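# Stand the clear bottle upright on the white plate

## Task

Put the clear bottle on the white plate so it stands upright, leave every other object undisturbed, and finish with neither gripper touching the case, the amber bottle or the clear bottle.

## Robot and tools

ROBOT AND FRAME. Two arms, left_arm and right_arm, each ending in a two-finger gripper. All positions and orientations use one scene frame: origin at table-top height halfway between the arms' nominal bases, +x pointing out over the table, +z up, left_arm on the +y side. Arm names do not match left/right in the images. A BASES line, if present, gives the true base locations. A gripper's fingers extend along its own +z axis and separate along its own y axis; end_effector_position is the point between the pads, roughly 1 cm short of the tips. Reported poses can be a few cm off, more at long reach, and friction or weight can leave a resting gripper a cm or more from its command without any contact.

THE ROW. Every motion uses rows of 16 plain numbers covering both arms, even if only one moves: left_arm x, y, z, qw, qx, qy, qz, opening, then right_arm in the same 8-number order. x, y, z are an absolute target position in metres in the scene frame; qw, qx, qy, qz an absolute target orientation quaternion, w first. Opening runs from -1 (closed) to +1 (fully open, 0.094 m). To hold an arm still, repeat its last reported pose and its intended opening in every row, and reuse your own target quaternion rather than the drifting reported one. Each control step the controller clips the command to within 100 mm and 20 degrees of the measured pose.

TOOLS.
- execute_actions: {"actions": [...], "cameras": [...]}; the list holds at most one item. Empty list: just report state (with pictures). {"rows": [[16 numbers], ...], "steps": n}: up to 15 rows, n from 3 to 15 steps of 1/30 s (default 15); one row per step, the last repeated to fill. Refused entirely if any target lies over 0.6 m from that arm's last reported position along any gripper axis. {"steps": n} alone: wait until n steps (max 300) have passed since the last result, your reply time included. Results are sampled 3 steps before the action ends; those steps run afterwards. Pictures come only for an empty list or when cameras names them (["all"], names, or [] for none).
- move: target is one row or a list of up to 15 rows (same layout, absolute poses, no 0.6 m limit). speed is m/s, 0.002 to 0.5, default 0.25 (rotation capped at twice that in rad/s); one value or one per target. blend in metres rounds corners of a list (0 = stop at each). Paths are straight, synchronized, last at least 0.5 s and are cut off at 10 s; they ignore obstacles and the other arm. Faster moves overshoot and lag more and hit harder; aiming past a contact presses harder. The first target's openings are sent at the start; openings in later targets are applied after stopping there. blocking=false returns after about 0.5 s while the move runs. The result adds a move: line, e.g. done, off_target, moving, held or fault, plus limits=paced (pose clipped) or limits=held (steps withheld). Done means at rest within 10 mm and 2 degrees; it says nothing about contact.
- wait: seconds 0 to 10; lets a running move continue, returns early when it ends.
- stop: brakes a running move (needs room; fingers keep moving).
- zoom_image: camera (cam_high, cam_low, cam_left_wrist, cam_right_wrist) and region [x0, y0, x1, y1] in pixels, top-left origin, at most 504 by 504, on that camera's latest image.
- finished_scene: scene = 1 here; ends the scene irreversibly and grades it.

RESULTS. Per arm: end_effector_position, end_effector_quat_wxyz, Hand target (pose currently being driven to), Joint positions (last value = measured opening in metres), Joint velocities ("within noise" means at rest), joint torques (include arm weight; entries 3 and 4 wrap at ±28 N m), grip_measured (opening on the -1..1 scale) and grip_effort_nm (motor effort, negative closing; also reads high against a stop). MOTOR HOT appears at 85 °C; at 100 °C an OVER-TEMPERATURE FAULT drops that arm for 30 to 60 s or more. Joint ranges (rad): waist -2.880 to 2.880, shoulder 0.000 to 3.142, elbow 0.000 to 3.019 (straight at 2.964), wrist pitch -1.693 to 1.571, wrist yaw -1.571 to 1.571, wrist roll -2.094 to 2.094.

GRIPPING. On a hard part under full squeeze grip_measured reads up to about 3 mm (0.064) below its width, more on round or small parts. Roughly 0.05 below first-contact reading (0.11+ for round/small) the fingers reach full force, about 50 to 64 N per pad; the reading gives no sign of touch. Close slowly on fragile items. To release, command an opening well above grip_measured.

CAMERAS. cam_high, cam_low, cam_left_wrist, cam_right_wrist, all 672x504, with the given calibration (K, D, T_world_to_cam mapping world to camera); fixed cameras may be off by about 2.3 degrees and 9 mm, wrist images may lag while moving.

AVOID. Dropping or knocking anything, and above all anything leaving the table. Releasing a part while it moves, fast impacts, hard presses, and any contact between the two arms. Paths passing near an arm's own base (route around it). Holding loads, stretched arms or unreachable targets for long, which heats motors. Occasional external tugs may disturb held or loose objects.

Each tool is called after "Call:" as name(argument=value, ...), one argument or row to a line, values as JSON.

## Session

Call:
execute_actions(
  actions=[],
)

Call:
zoom_image(
  camera="cam_high",
  region=[240, 200, 440, 350],
)

Scene clock: 0.00 s of 4110.00 s.
left_arm: end_effector_position=(+0.5319, +0.3113, +0.3917) grip_measured=+1.000 grip_effort_nm=n/a end_effector_quat_wxyz=(+0.404, -0.383, +0.808, +0.193) | right_arm: end_effector_position=(+0.6599, -0.7598, +0.3297) grip_measured=+1.000 grip_effort_nm=n/a end_effector_quat_wxyz=(+0.718, -0.009, +0.686, +0.118)
Joint positions: left_arm=[-0.097 1.312 1.349 -0.966 -0.725 -0.723 0.094] | right_arm=[-0.678 2.024 1.616 0.497 -0.87 0.217 0.094]
Joint velocities: within noise
Joint torques (N m): no reading
Motor temperatures (°C): left_arm=[29 27 30 28 29 25 28] | right_arm=[28 30 29 27 28 26 27]
Heat: left arm: hottest elbow 30 °C; right arm: hottest shoulder 30 °C.
Hand target: left_arm +0.5356, +0.3110, +0.4110; +0.420, -0.388, +0.800, +0.183 | right_arm +0.6626, -0.7621, +0.3457; +0.726, -0.018, +0.679, +0.110
camera_calibration:
cam_left_wrist: T_world_to_cam=[[0.786345, -0.617782, -0.00251914, -0.222551], [-0.538333, -0.683207, -0.493382, 0.733606], [0.303082, 0.389325, -0.869809, 0.14429], [0, 0, 0, 1]] pos_world=[0.526195, 0.307541, 0.486892]
cam_right_wrist: T_world_to_cam=[[0.176455, -0.97299, -0.148843, -0.805371], [-0.387332, 0.0703783, -0.91925, 0.650661], [0.904896, 0.219858, -0.364451, -0.220191], [0, 0, 0, 1]] pos_world=[0.593384, -0.780999, 0.397997]

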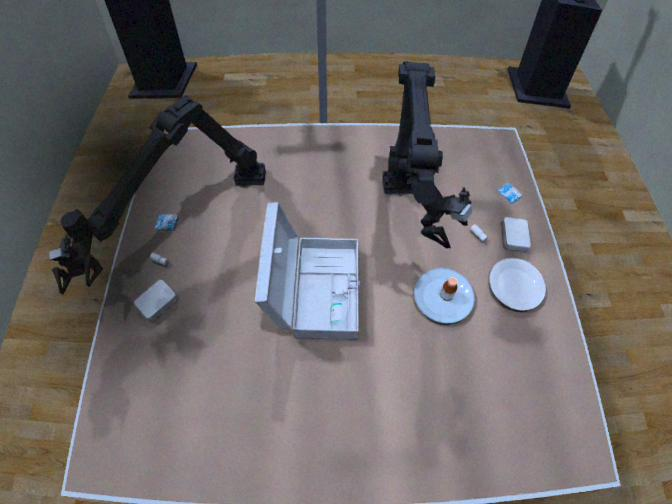

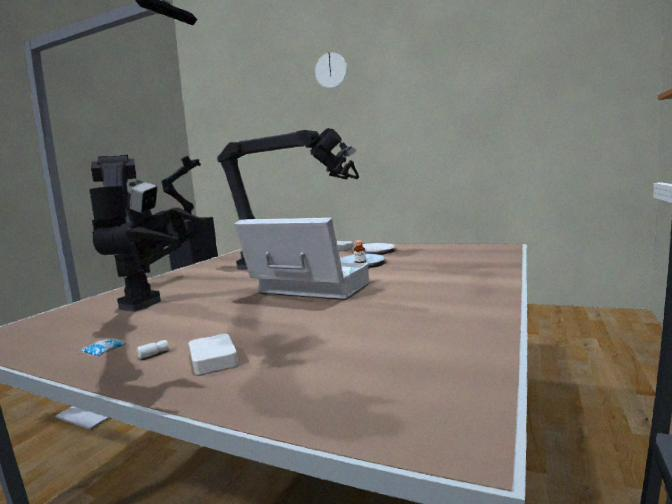

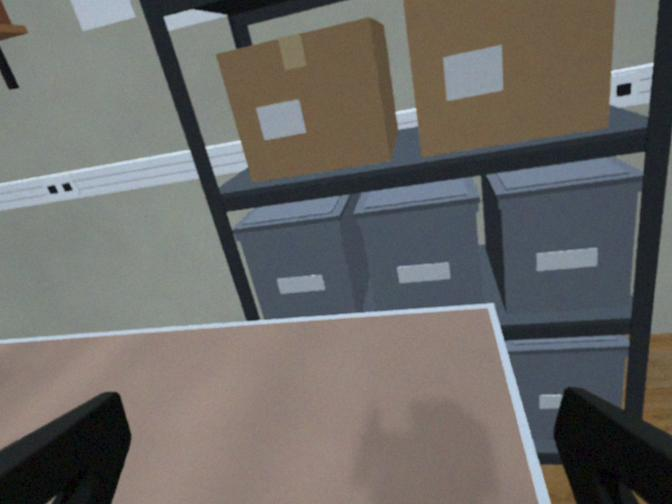

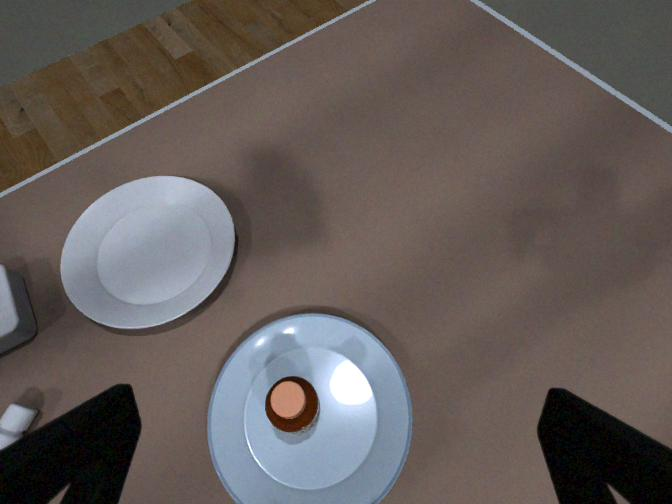

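Scaled by 2.520 from the camera's 672x504 image, which has a finer 960x720 frame.

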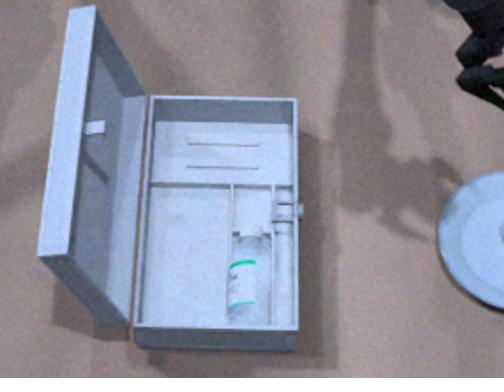

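Call:
move(
  target=[0.525,0.0,0.15,0,0,1,0,0.4,0.6599,-0.7598,0.3297,0.718,-0.009,0.686,0.118,1],
  speed=0.45,
  cameras=["cam_right_wrist","cam_high"],
)

Call:
zoom_image(
  camera="cam_high",
  region=[290, 240, 390, 340],
)

Scene clock: 3.50 s of 4110.00 s.
left_arm: end_effector_position=(+0.5093, +0.0104, +0.1240) grip_measured=+0.403 grip_effort_nm=-0.168 end_effector_quat_wxyz=(-0.025, -0.008, +1.000, +0.015) | right_arm: end_effector_position=(+0.6599, -0.7598, +0.3297) grip_measured=+1.000 grip_effort_nm=0.012 end_effector_quat_wxyz=(+0.718, -0.009, +0.686, +0.118)
Joint positions: left_arm=[-0.459 1.841 1.483 -1.272 -0.004 -0.466 0.066] | right_arm=[-0.678 2.024 1.616 0.497 -0.87 0.217 0.094]
Joint velocities: within noise
Joint torques (N m): left_arm=[-0.85 -19.31 11.45 -0.02 0.11 0.21] | right_arm=[0.38 -17.14 11.32 2.43 0.03 0.05]
Motor temperatures (°C): left_arm=[29 27 31 28 29 25 28] | right_arm=[28 31 30 27 28 26 27]
Heat: left arm: hottest elbow 31 °C; right arm: hottest shoulder 31 °C.
Hand target: left_arm +0.5238, +0.0007, +0.1502; +0.000, +0.000, +1.000, +0.000 | right_arm +0.6599, -0.7597, +0.3297; +0.718, -0.009, +0.686, +0.118
Off the commanded pose: left_arm 0.032 m, 3 deg | right_arm 0.000 m, 0 deg.
Kept back: nothing.
move: off_target (left_arm)
camera_calibration:
cam_right_wrist: T_world_to_cam=[[0.176455, -0.97299, -0.148843, -0.805371], [-0.387332, 0.0703783, -0.91925, 0.650661], [0.904896, 0.219858, -0.364451, -0.220191], [0, 0, 0, 1]] pos_world=[0.593384, -0.780999, 0.397997]
Images, in order (width x height): cam_high 672x504, cam_right_wrist 672x504.

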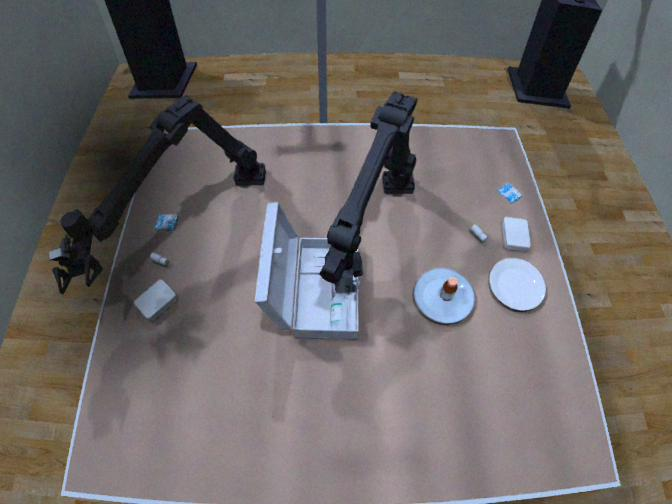

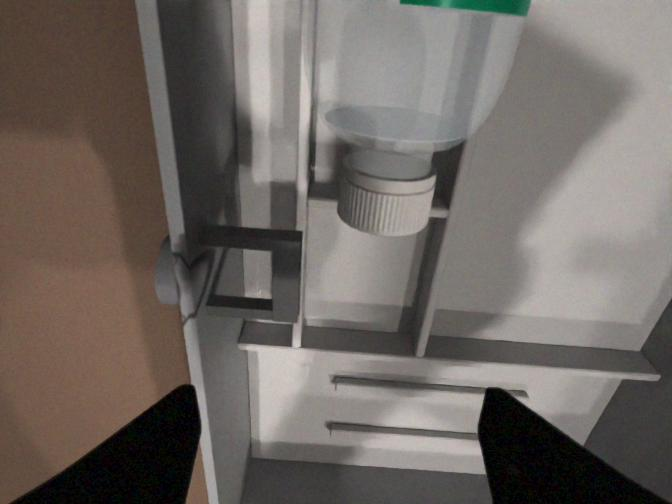

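Scaled by 5.040 from the camera's 672x504 image, which has a finer 960x720 frame.

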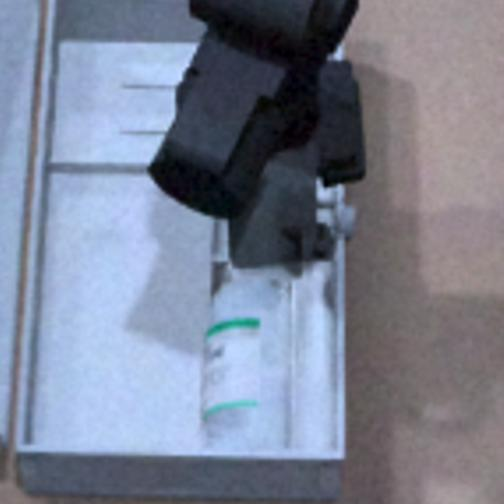

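Call:
move(
  target=[
    [0.578,-0.012,0.085,0,0.035,0.999,0,0.4,0.6599,-0.7598,0.3297,0.718,-0.009,0.686,0.118,1],
    [0.578,-0.012,0.05,0,0.035,0.999,0,0.4,0.6599,-0.7598,0.3297,0.718,-0.009,0.686,0.118,1],
  ],
  speed=[0.2,0.1],
  blend=0.01,
  cameras=["cam_right_wrist"],
)

Scene clock: 5.27 s of 4110.00 s.
left_arm: end_effector_position=(+0.5635, -0.0082, +0.0513) grip_measured=+0.403 grip_effort_nm=-0.164 end_effector_quat_wxyz=(-0.015, +0.029, +0.999, +0.009) | right_arm: end_effector_position=(+0.6599, -0.7598, +0.3297) grip_measured=+1.000 grip_effort_nm=0.012 end_effector_quat_wxyz=(+0.718, -0.009, +0.686, +0.118)
Joint positions: left_arm=[-0.448 2.039 1.588 -1.154 -0.006 -0.381 0.066] | right_arm=[-0.678 2.024 1.616 0.497 -0.87 0.217 0.094]
Joint velocities: within noise
Joint torques (N m): left_arm=[-0.15 -18.96 8.95 1.58 0.19 0.29] | right_arm=[0.38 -17.2 11.3 2.43 0.03 0.05]
Motor temperatures (°C): left_arm=[29 28 32 28 29 25 28] | right_arm=[28 31 31 27 28 26 27]
Heat: left arm: hottest elbow 32 °C; right arm: hottest shoulder 31 °C.
Hand target: left_arm +0.5777, -0.0119, +0.0504; +0.000, +0.035, +0.999, +0.000 | right_arm +0.6599, -0.7597, +0.3297; +0.718, -0.009, +0.686, +0.118
Off the commanded pose: left_arm 0.015 m, 2 deg | right_arm 0.000 m, 0 deg.
Kept back: nothing.
move: off_target (left_arm)
camera_calibration:
cam_right_wrist: T_world_to_cam=[[0.176455, -0.97299, -0.148843, -0.805371], [-0.387332, 0.0703783, -0.91925, 0.650661], [0.904896, 0.219858, -0.364451, -0.220191], [0, 0, 0, 1]] pos_world=[0.593384, -0.780999, 0.397997]
Images, in order (width x height): cam_right_wrist 672x504.

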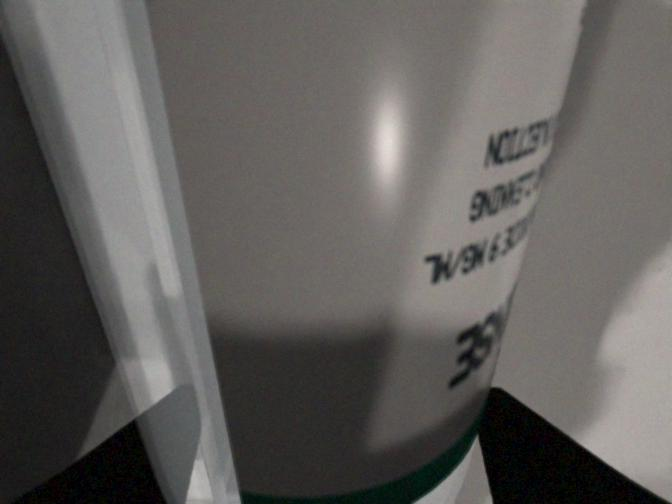

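Call:
move(
  target=[
    [0.562,-0.010,0.055,0,0.032,0.999,0,0.4,0.6599,-0.7598,0.3297,0.718,-0.009,0.686,0.118,1],
    [0.562,-0.010,0.060,0,0.032,0.999,0,-0.4,0.6599,-0.7598,0.3297,0.718,-0.009,0.686,0.118,1],
    [0.55,0.0,0.21,0,0.032,0.999,0,-0.4,0.6599,-0.7598,0.3297,0.718,-0.009,0.686,0.118,1],
  ],
  speed=[0.1,0.1,0.15],
  cameras=["cam_right_wrist","cam_high"],
)

Scene clock: 8.57 s of 4110.00 s.
left_arm: end_effector_position=(+0.5326, +0.0073, +0.1714) grip_measured=+0.110 grip_effort_nm=-1.028 end_effector_quat_wxyz=(-0.039, +0.030, +0.999, +0.016) | right_arm: end_effector_position=(+0.6599, -0.7598, +0.3297) grip_measured=+1.000 grip_effort_nm=0.007 end_effector_quat_wxyz=(+0.718, -0.009, +0.686, +0.118)
Joint positions: left_arm=[-0.444 1.879 1.668 -1.444 0.002 -0.375 0.052] | right_arm=[-0.678 2.024 1.616 0.497 -0.87 0.217 0.094]
Joint velocities: within noise
Joint torques (N m): left_arm=[-0.44 -21.25 12.64 -0.01 -0.1 0.14] | right_arm=[0.38 -17.14 11.3 2.41 0.03 0.05]
Motor temperatures (°C): left_arm=[29 28 32 28 29 25 28] | right_arm=[28 31 31 27 28 26 27]
Heat: left arm: hottest elbow 32 °C; right arm: hottest shoulder 31 °C.
Hand target: left_arm +0.5480, +0.0011, +0.2103; +0.000, +0.032, +0.999, +0.000 | right_arm +0.6599, -0.7597, +0.3297; +0.718, -0.009, +0.686, +0.118
Off the commanded pose: left_arm 0.043 m, 5 deg | right_arm 0.000 m, 0 deg.
Kept back: nothing.
move: off_target (left_arm)
camera_calibration:
cam_right_wrist: T_world_to_cam=[[0.176455, -0.97299, -0.148843, -0.805371], [-0.387332, 0.0703783, -0.91925, 0.650661], [0.904896, 0.219858, -0.364451, -0.220191], [0, 0, 0, 1]] pos_world=[0.593384, -0.780999, 0.397997]
Images, in order (width x height): cam_high 672x504, cam_right_wrist 672x504.

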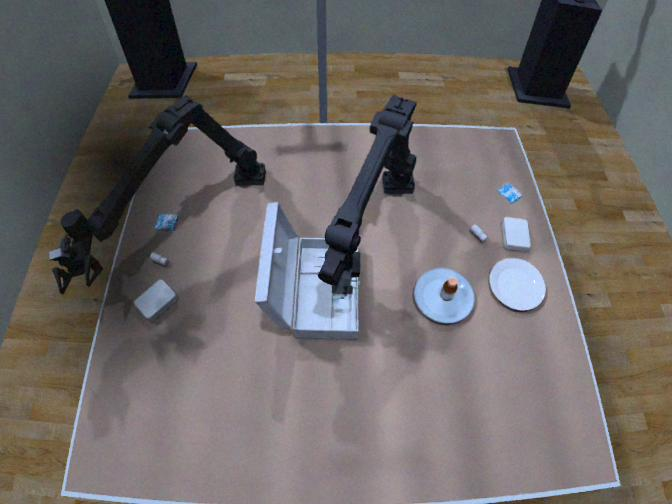

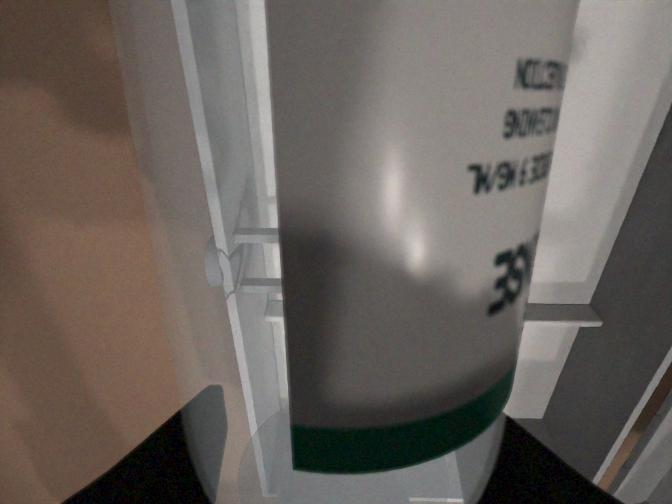

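Call:
move(
  target=[
    [0.48,0.27,0.30,-0.147,-0.497,0.780,-0.353,-0.4,0.6599,-0.7598,0.3297,0.718,-0.009,0.686,0.118,1],
    [0.49,0.635,0.24,-0.230,-0.669,0.230,-0.669,-0.4,0.6599,-0.7598,0.3297,0.718,-0.009,0.686,0.118,1],
  ],
  speed=0.42,
  blend=0.05,
  cameras=["cam_low","cam_high","cam_right_wrist"],
)

Call:
zoom_image(
  camera="cam_high",
  region=[430, 190, 580, 340],
)

Call:
zoom_image(
  camera="cam_low",
  region=[300, 150, 440, 290],
)

Scene clock: 12.67 s of 4110.00 s.
left_arm: end_effector_position=(+0.4818, +0.6231, +0.2061) grip_measured=+0.111 grip_effort_nm=-1.033 end_effector_quat_wxyz=(+0.223, +0.697, -0.198, +0.652) | right_arm: end_effector_position=(+0.6599, -0.7598, +0.3297) grip_measured=+1.000 grip_effort_nm=0.007 end_effector_quat_wxyz=(+0.718, -0.009, +0.686, +0.118)
Joint positions: left_arm=[0.989 2.097 1.627 -1.679 1.512 -1.044 0.052] | right_arm=[-0.678 2.024 1.616 0.497 -0.87 0.217 0.094]
Joint velocities: within noise
Joint torques (N m): left_arm=[-0.5 -22.24 10.97 -0.94 1.32 -0.05] | right_arm=[0.38 -17.26 11.32 2.41 0.03 0.06]
Motor temperatures (°C): left_arm=[29 29 33 28 29 25 28] | right_arm=[28 32 32 27 28 26 27]
Heat: left arm: hottest elbow 33 °C; right arm: hottest shoulder 32 °C.
Hand target: left_arm +0.4886, +0.6329, +0.2400; +0.203, +0.689, -0.212, +0.663 | right_arm +0.6599, -0.7597, +0.3297; +0.718, -0.009, +0.686, +0.118
Off the commanded pose: left_arm 0.037 m, 5 deg | right_arm 0.000 m, 0 deg.
joint sent to its limit (left arm) — joint 4 (wrist pitch), lower limit.
Kept back: nothing.
move: off_target (left_arm)
camera_calibration:
cam_right_wrist: T_world_to_cam=[[0.176455, -0.97299, -0.148843, -0.805371], [-0.387332, 0.0703783, -0.91925, 0.650661], [0.904896, 0.219858, -0.364451, -0.220191], [0, 0, 0, 1]] pos_world=[0.593384, -0.780999, 0.397997]
Images, in order (width x height): cam_high 672x504, cam_low 672x504, cam_right_wrist 672x504.

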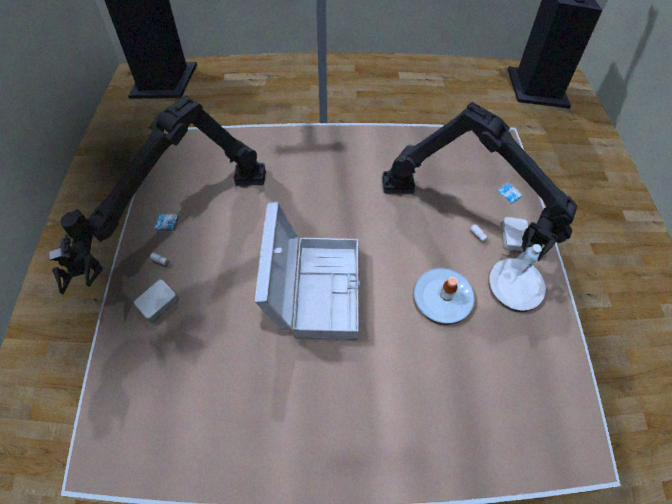

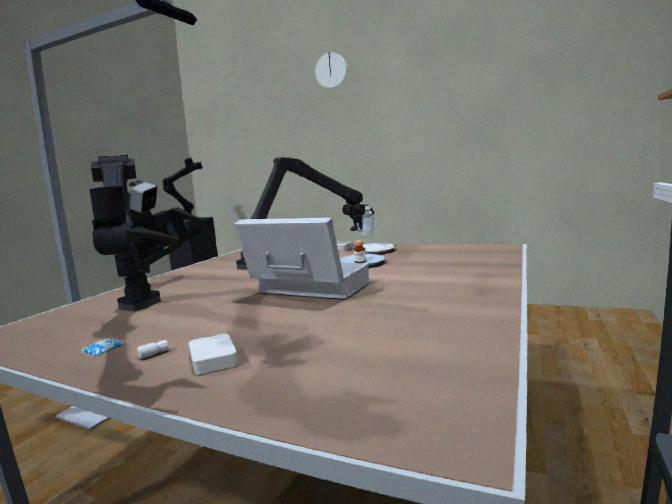

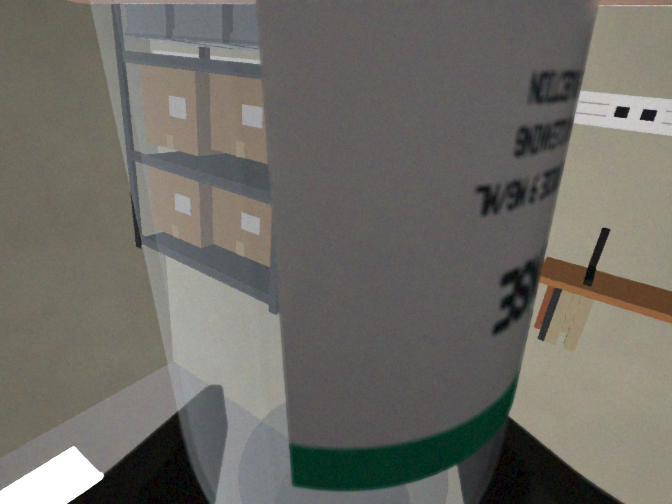

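Scaled by 3.360 from the camera's 672x504 image, which has a finer 960x720 frame.

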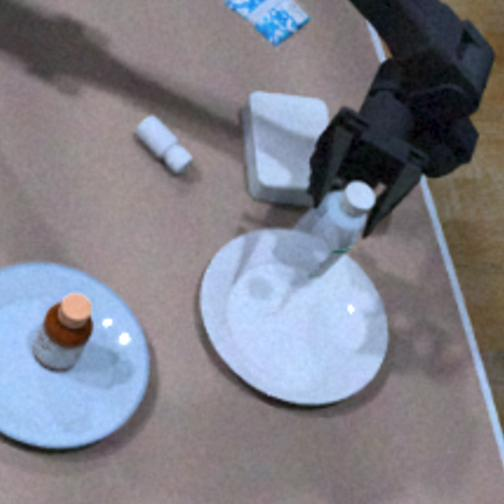

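Scaled by 3.600 from the camera's 672x504 image, which has a finer 960x720 frame.

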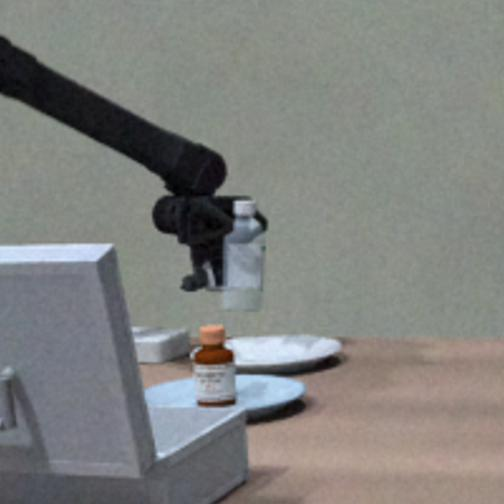

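Call:
move(
  target=[0.502,0.642,0.165,-0.230,-0.669,0.230,-0.669,-0.4,0.6599,-0.7598,0.3297,0.718,-0.009,0.686,0.118,1],
  speed=0.15,
  cameras=["cam_low","cam_high"],
)

Call:
zoom_image(
  camera="cam_high",
  region=[470, 210, 570, 310],
)

Call:
zoom_image(
  camera="cam_low",
  region=[330, 190, 410, 270],
)

Scene clock: 13.90 s of 4110.00 s.
left_arm: end_effector_position=(+0.4888, +0.6338, +0.1346) grip_measured=+0.111 grip_effort_nm=-1.033 end_effector_quat_wxyz=(+0.234, +0.696, -0.187, +0.652) | right_arm: end_effector_position=(+0.6599, -0.7598, +0.3297) grip_measured=+1.000 grip_effort_nm=0.012 end_effector_quat_wxyz=(+0.718, -0.009, +0.686, +0.118)
Joint positions: left_arm=[0.989 2.25 1.666 -1.684 1.519 -0.955 0.052] | right_arm=[-0.678 2.024 1.616 0.497 -0.87 0.217 0.094]
Joint velocities: within noise
Joint torques (N m): left_arm=[-1.38 -23.65 9.92 -0.88 0.9 0.2] | right_arm=[0.38 -17.26 11.32 2.43 0.03 0.06]
Motor temperatures (°C): left_arm=[29 29 33 28 29 25 28] | right_arm=[28 32 32 27 28 26 27]
Heat: left arm: hottest elbow 33 °C; right arm: hottest shoulder 32 °C.
Hand target: left_arm +0.5009, +0.6403, +0.1653; +0.209, +0.687, -0.217, +0.662 | right_arm +0.6599, -0.7597, +0.3297; +0.718, -0.009, +0.686, +0.118
Off the commanded pose: left_arm 0.034 m, 6 deg | right_arm 0.000 m, 0 deg.
joint sent to its limit (left arm) — joint 4 (wrist pitch), lower limit.
Kept back: nothing.
move: off_target (left_arm)
Images, in order (width x height): cam_high 672x504, cam_low 672x504.

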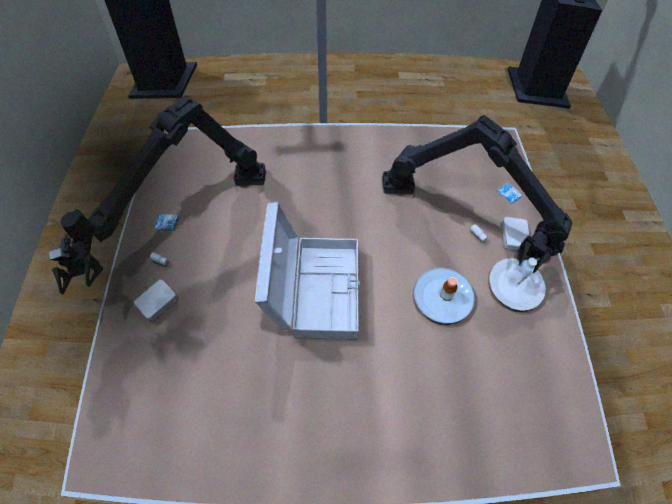

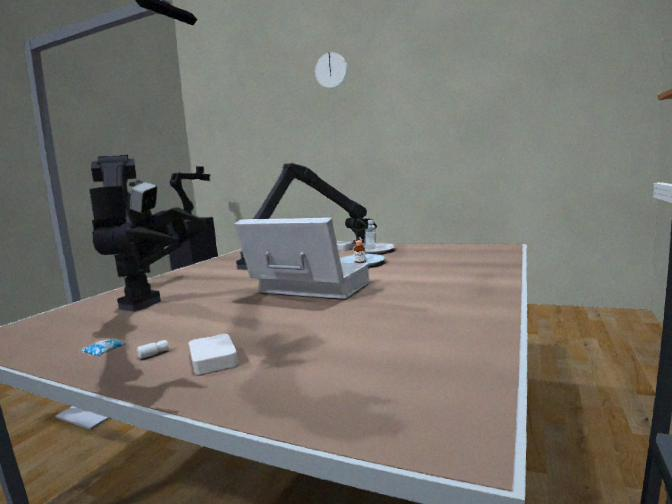

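Scaled by 5.040 from the camera's 672x504 image, which has a finer 960x720 frame.

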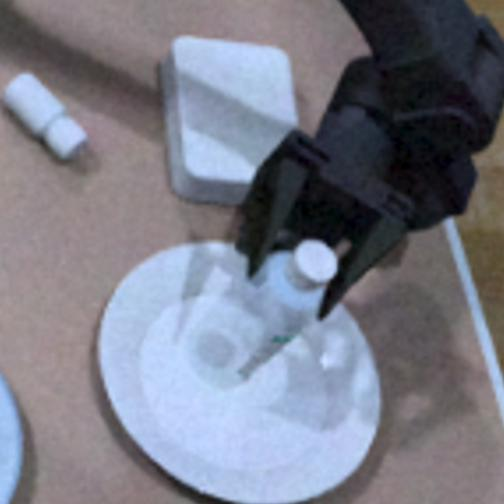

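Scaled by 6.300 from the camera's 672x504 image, which has a finer 960x720 frame.

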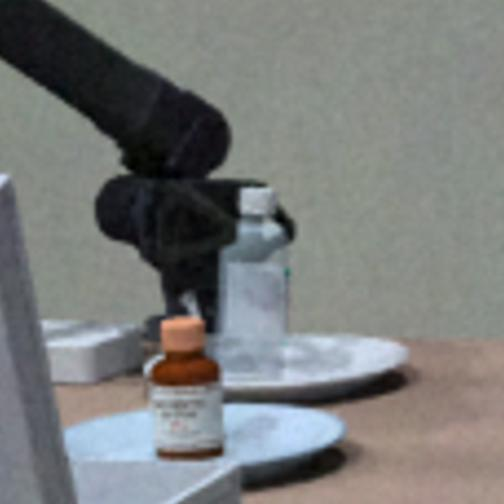

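Call:
move(
  target=[0.504,0.645,0.150,-0.206,-0.647,0.254,-0.691,-0.4,0.6599,-0.7598,0.3297,0.718,-0.009,0.686,0.118,1],
  speed=0.08,
  cameras=["cam_low","cam_high"],
)

Call:
zoom_image(
  camera="cam_high",
  region=[470, 210, 570, 310],
)

Call:
zoom_image(
  camera="cam_low",
  region=[330, 190, 410, 270],
)

Scene clock: 15.30 s of 4110.00 s.
left_arm: end_effector_position=(+0.4913, +0.6373, +0.1328) grip_measured=+0.111 grip_effort_nm=-1.033 end_effector_quat_wxyz=(+0.196, +0.681, -0.217, +0.671) | right_arm: end_effector_position=(+0.6599, -0.7598, +0.3297) grip_measured=+1.000 grip_effort_nm=0.007 end_effector_quat_wxyz=(+0.718, -0.009, +0.686, +0.118)
Joint positions: left_arm=[0.989 2.262 1.674 -1.684 1.542 -0.846 0.052] | right_arm=[-0.678 2.024 1.616 0.497 -0.87 0.217 0.094]
Joint velocities: within noise
Joint torques (N m): left_arm=[-1.32 -21.66 9.84 -0.87 1.05 0.23] | right_arm=[0.38 -17.2 11.32 2.43 0.03 0.05]
Motor temperatures (°C): left_arm=[29 29 33 28 29 25 28] | right_arm=[28 32 33 27 28 26 27]
Heat: left arm: hottest elbow 33 °C; right arm: hottest elbow 33 °C.
Hand target: left_arm +0.5033, +0.6438, +0.1504; +0.178, +0.672, -0.238, +0.679 | right_arm +0.6599, -0.7597, +0.3297; +0.718, -0.009, +0.686, +0.118
Off the commanded pose: left_arm 0.023 m, 6 deg | right_arm 0.000 m, 0 deg.
joint sent to its limit (left arm) — joint 4 (wrist pitch), lower limit.
Kept back: nothing.
move: off_target (left_arm)
Images, in order (width x height): cam_high 672x504, cam_low 672x504.

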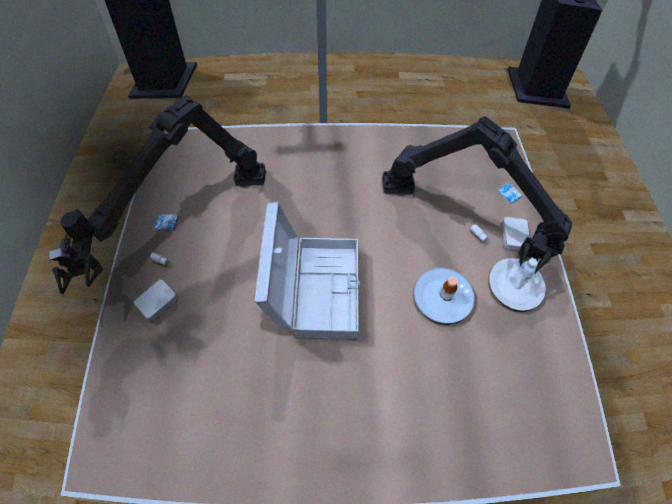

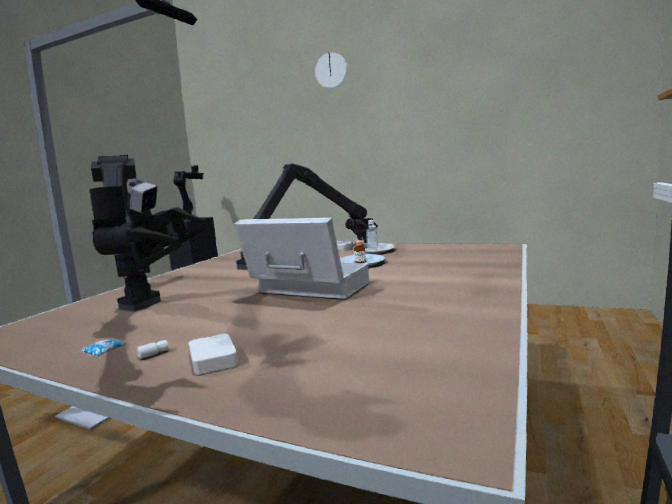

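Scaled by 5.040 from the camera's 672x504 image, which has a finer 960x720 frame.

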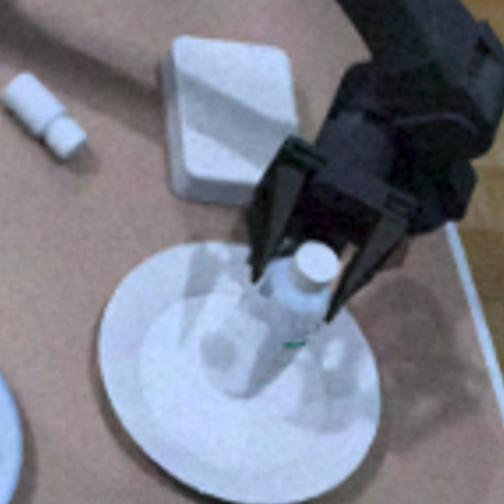

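Scaled by 6.300 from the camera's 672x504 image, which has a finer 960x720 frame.

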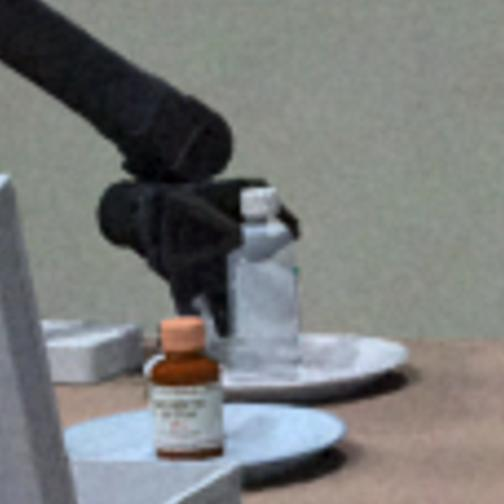

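Call:
move(
  target=[0.504,0.646,0.134,-0.214,-0.655,0.247,-0.684,-0.4,0.6599,-0.7598,0.3297,0.718,-0.009,0.686,0.118,1],
  speed=0.06,
  cameras=["cam_low","cam_high"],
)

Call:
zoom_image(
  camera="cam_low",
  region=[330, 190, 410, 270],
)

Call:
zoom_image(
  camera="cam_high",
  region=[470, 210, 570, 310],
)

Scene clock: 16.47 s of 4110.00 s.
left_arm: end_effector_position=(+0.4941, +0.6418, +0.1317) grip_measured=+0.111 grip_effort_nm=-1.023 end_effector_quat_wxyz=(+0.192, +0.680, -0.220, +0.672) | right_arm: end_effector_position=(+0.6599, -0.7598, +0.3297) grip_measured=+1.000 grip_effort_nm=0.012 end_effector_quat_wxyz=(+0.718, -0.009, +0.686, +0.118)
Joint positions: left_arm=[0.989 2.274 1.694 -1.684 1.542 -0.844 0.052] | right_arm=[-0.678 2.024 1.616 0.497 -0.87 0.217 0.094]
Joint velocities: within noise
Joint torques (N m): left_arm=[-1.44 -20.37 9.18 -0.85 0.55 0.14] | right_arm=[0.32 -17.26 11.33 2.43 0.03 0.05]
Motor temperatures (°C): left_arm=[29 29 33 28 29 25 28] | right_arm=[28 32 33 27 28 26 27]
Heat: left arm: hottest elbow 33 °C; right arm: hottest elbow 33 °C.
Hand target: left_arm +0.5039, +0.6454, +0.1341; +0.189, +0.677, -0.232, +0.673 | right_arm +0.6599, -0.7597, +0.3297; +0.718, -0.009, +0.686, +0.118
Off the commanded pose: left_arm 0.011 m, 5 deg | right_arm 0.000 m, 0 deg.
joint sent to its limit (left arm) — joint 4 (wrist pitch), lower limit.
Kept back: nothing.
move: off_target (left_arm)
Images, in order (width x height): cam_high 672x504, cam_low 672x504.

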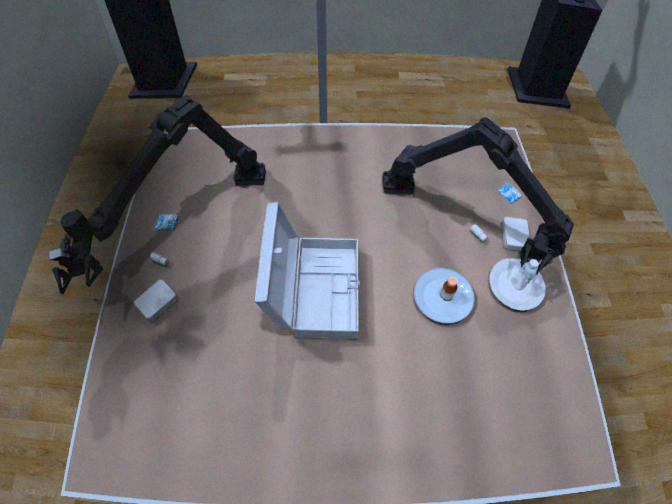

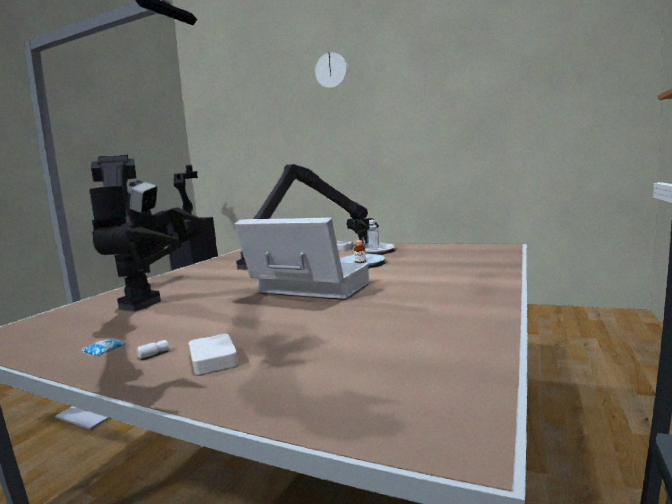

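Scaled by 6.300 from the camera's 672x504 image, which has a finer 960x720 frame.

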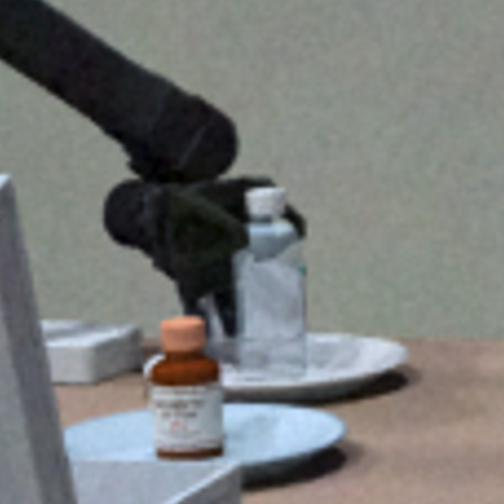

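Scaled by 5.040 from the camera's 672x504 image, which has a finer 960x720 frame.

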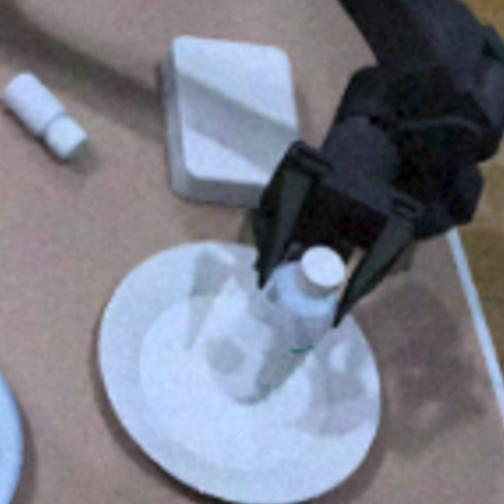

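Call:
move(
  target=[
    [0.499,0.643,0.136,-0.205,-0.668,0.234,-0.677,0.45,0.6599,-0.7598,0.3297,0.718,-0.009,0.686,0.118,1],
    [0.42,0.71,0.165,-0.205,-0.668,0.234,-0.677,0.45,0.6599,-0.7598,0.3297,0.718,-0.009,0.686,0.118,1],
  ],
  speed=[0.1,0.14],
  cameras=["cam_low","cam_high"],
)

Call:
zoom_image(
  camera="cam_high",
  region=[470, 210, 570, 310],
)

Scene clock: 18.53 s of 4110.00 s.
left_arm: end_effector_position=(+0.4165, +0.7051, +0.1442) grip_measured=+0.447 grip_effort_nm=0.168 end_effector_quat_wxyz=(+0.153, +0.718, -0.185, +0.654) | right_arm: end_effector_position=(+0.6599, -0.7598, +0.3297) grip_measured=+1.000 grip_effort_nm=0.012 end_effector_quat_wxyz=(+0.718, -0.009, +0.686, +0.118)
Joint positions: left_arm=[1.155 2.229 1.694 -1.684 1.447 -0.898 0.068] | right_arm=[-0.678 2.024 1.616 0.497 -0.87 0.217 0.094]
Joint velocities: within noise
Joint torques (N m): left_arm=[-0.67 -23.3 8.06 -0.81 0.53 -0.02] | right_arm=[0.38 -17.14 11.33 2.43 0.03 0.05]
Motor temperatures (°C): left_arm=[29 30 33 28 29 25 28] | right_arm=[28 33 33 27 28 26 27]
Heat: left arm: hottest elbow 33 °C; right arm: hottest shoulder 33 °C.
Hand target: left_arm +0.4201, +0.7093, +0.1648; +0.143, +0.717, -0.196, +0.654 | right_arm +0.6599, -0.7597, +0.3297; +0.718, -0.009, +0.686, +0.118
Off the commanded pose: left_arm 0.022 m, 10 deg | right_arm 0.000 m, 0 deg.
joint sent to its limit (left arm) — joint 4 (wrist pitch), lower limit.
Kept back: nothing.
move: off_target (left_arm)
Images, in order (width x height): cam_high 672x504, cam_low 672x504.

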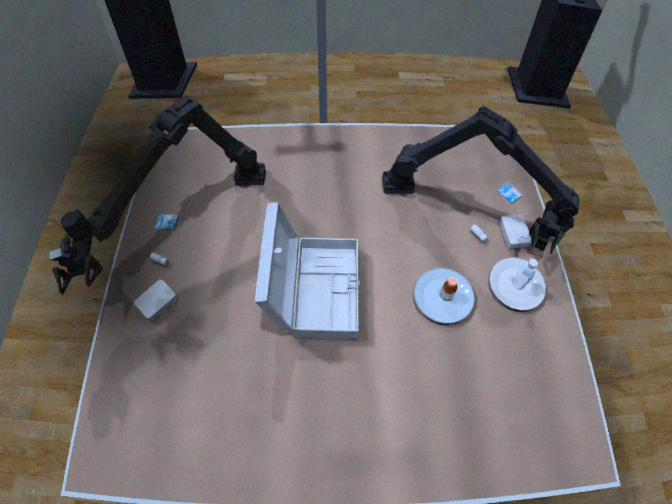

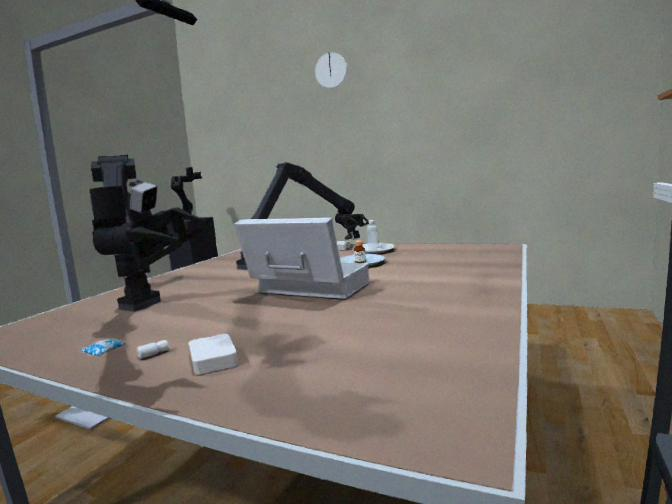

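Scaled by 5.040 from the camera's 672x504 image, which has a finer 960x720 frame.

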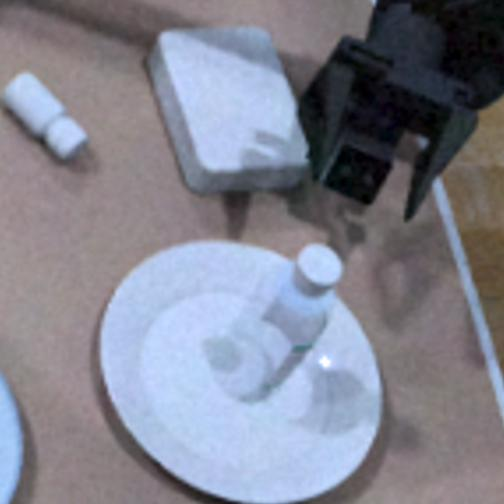

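Call:
finished_scene(
  scene=2,
)

The scene is finished: the task was done.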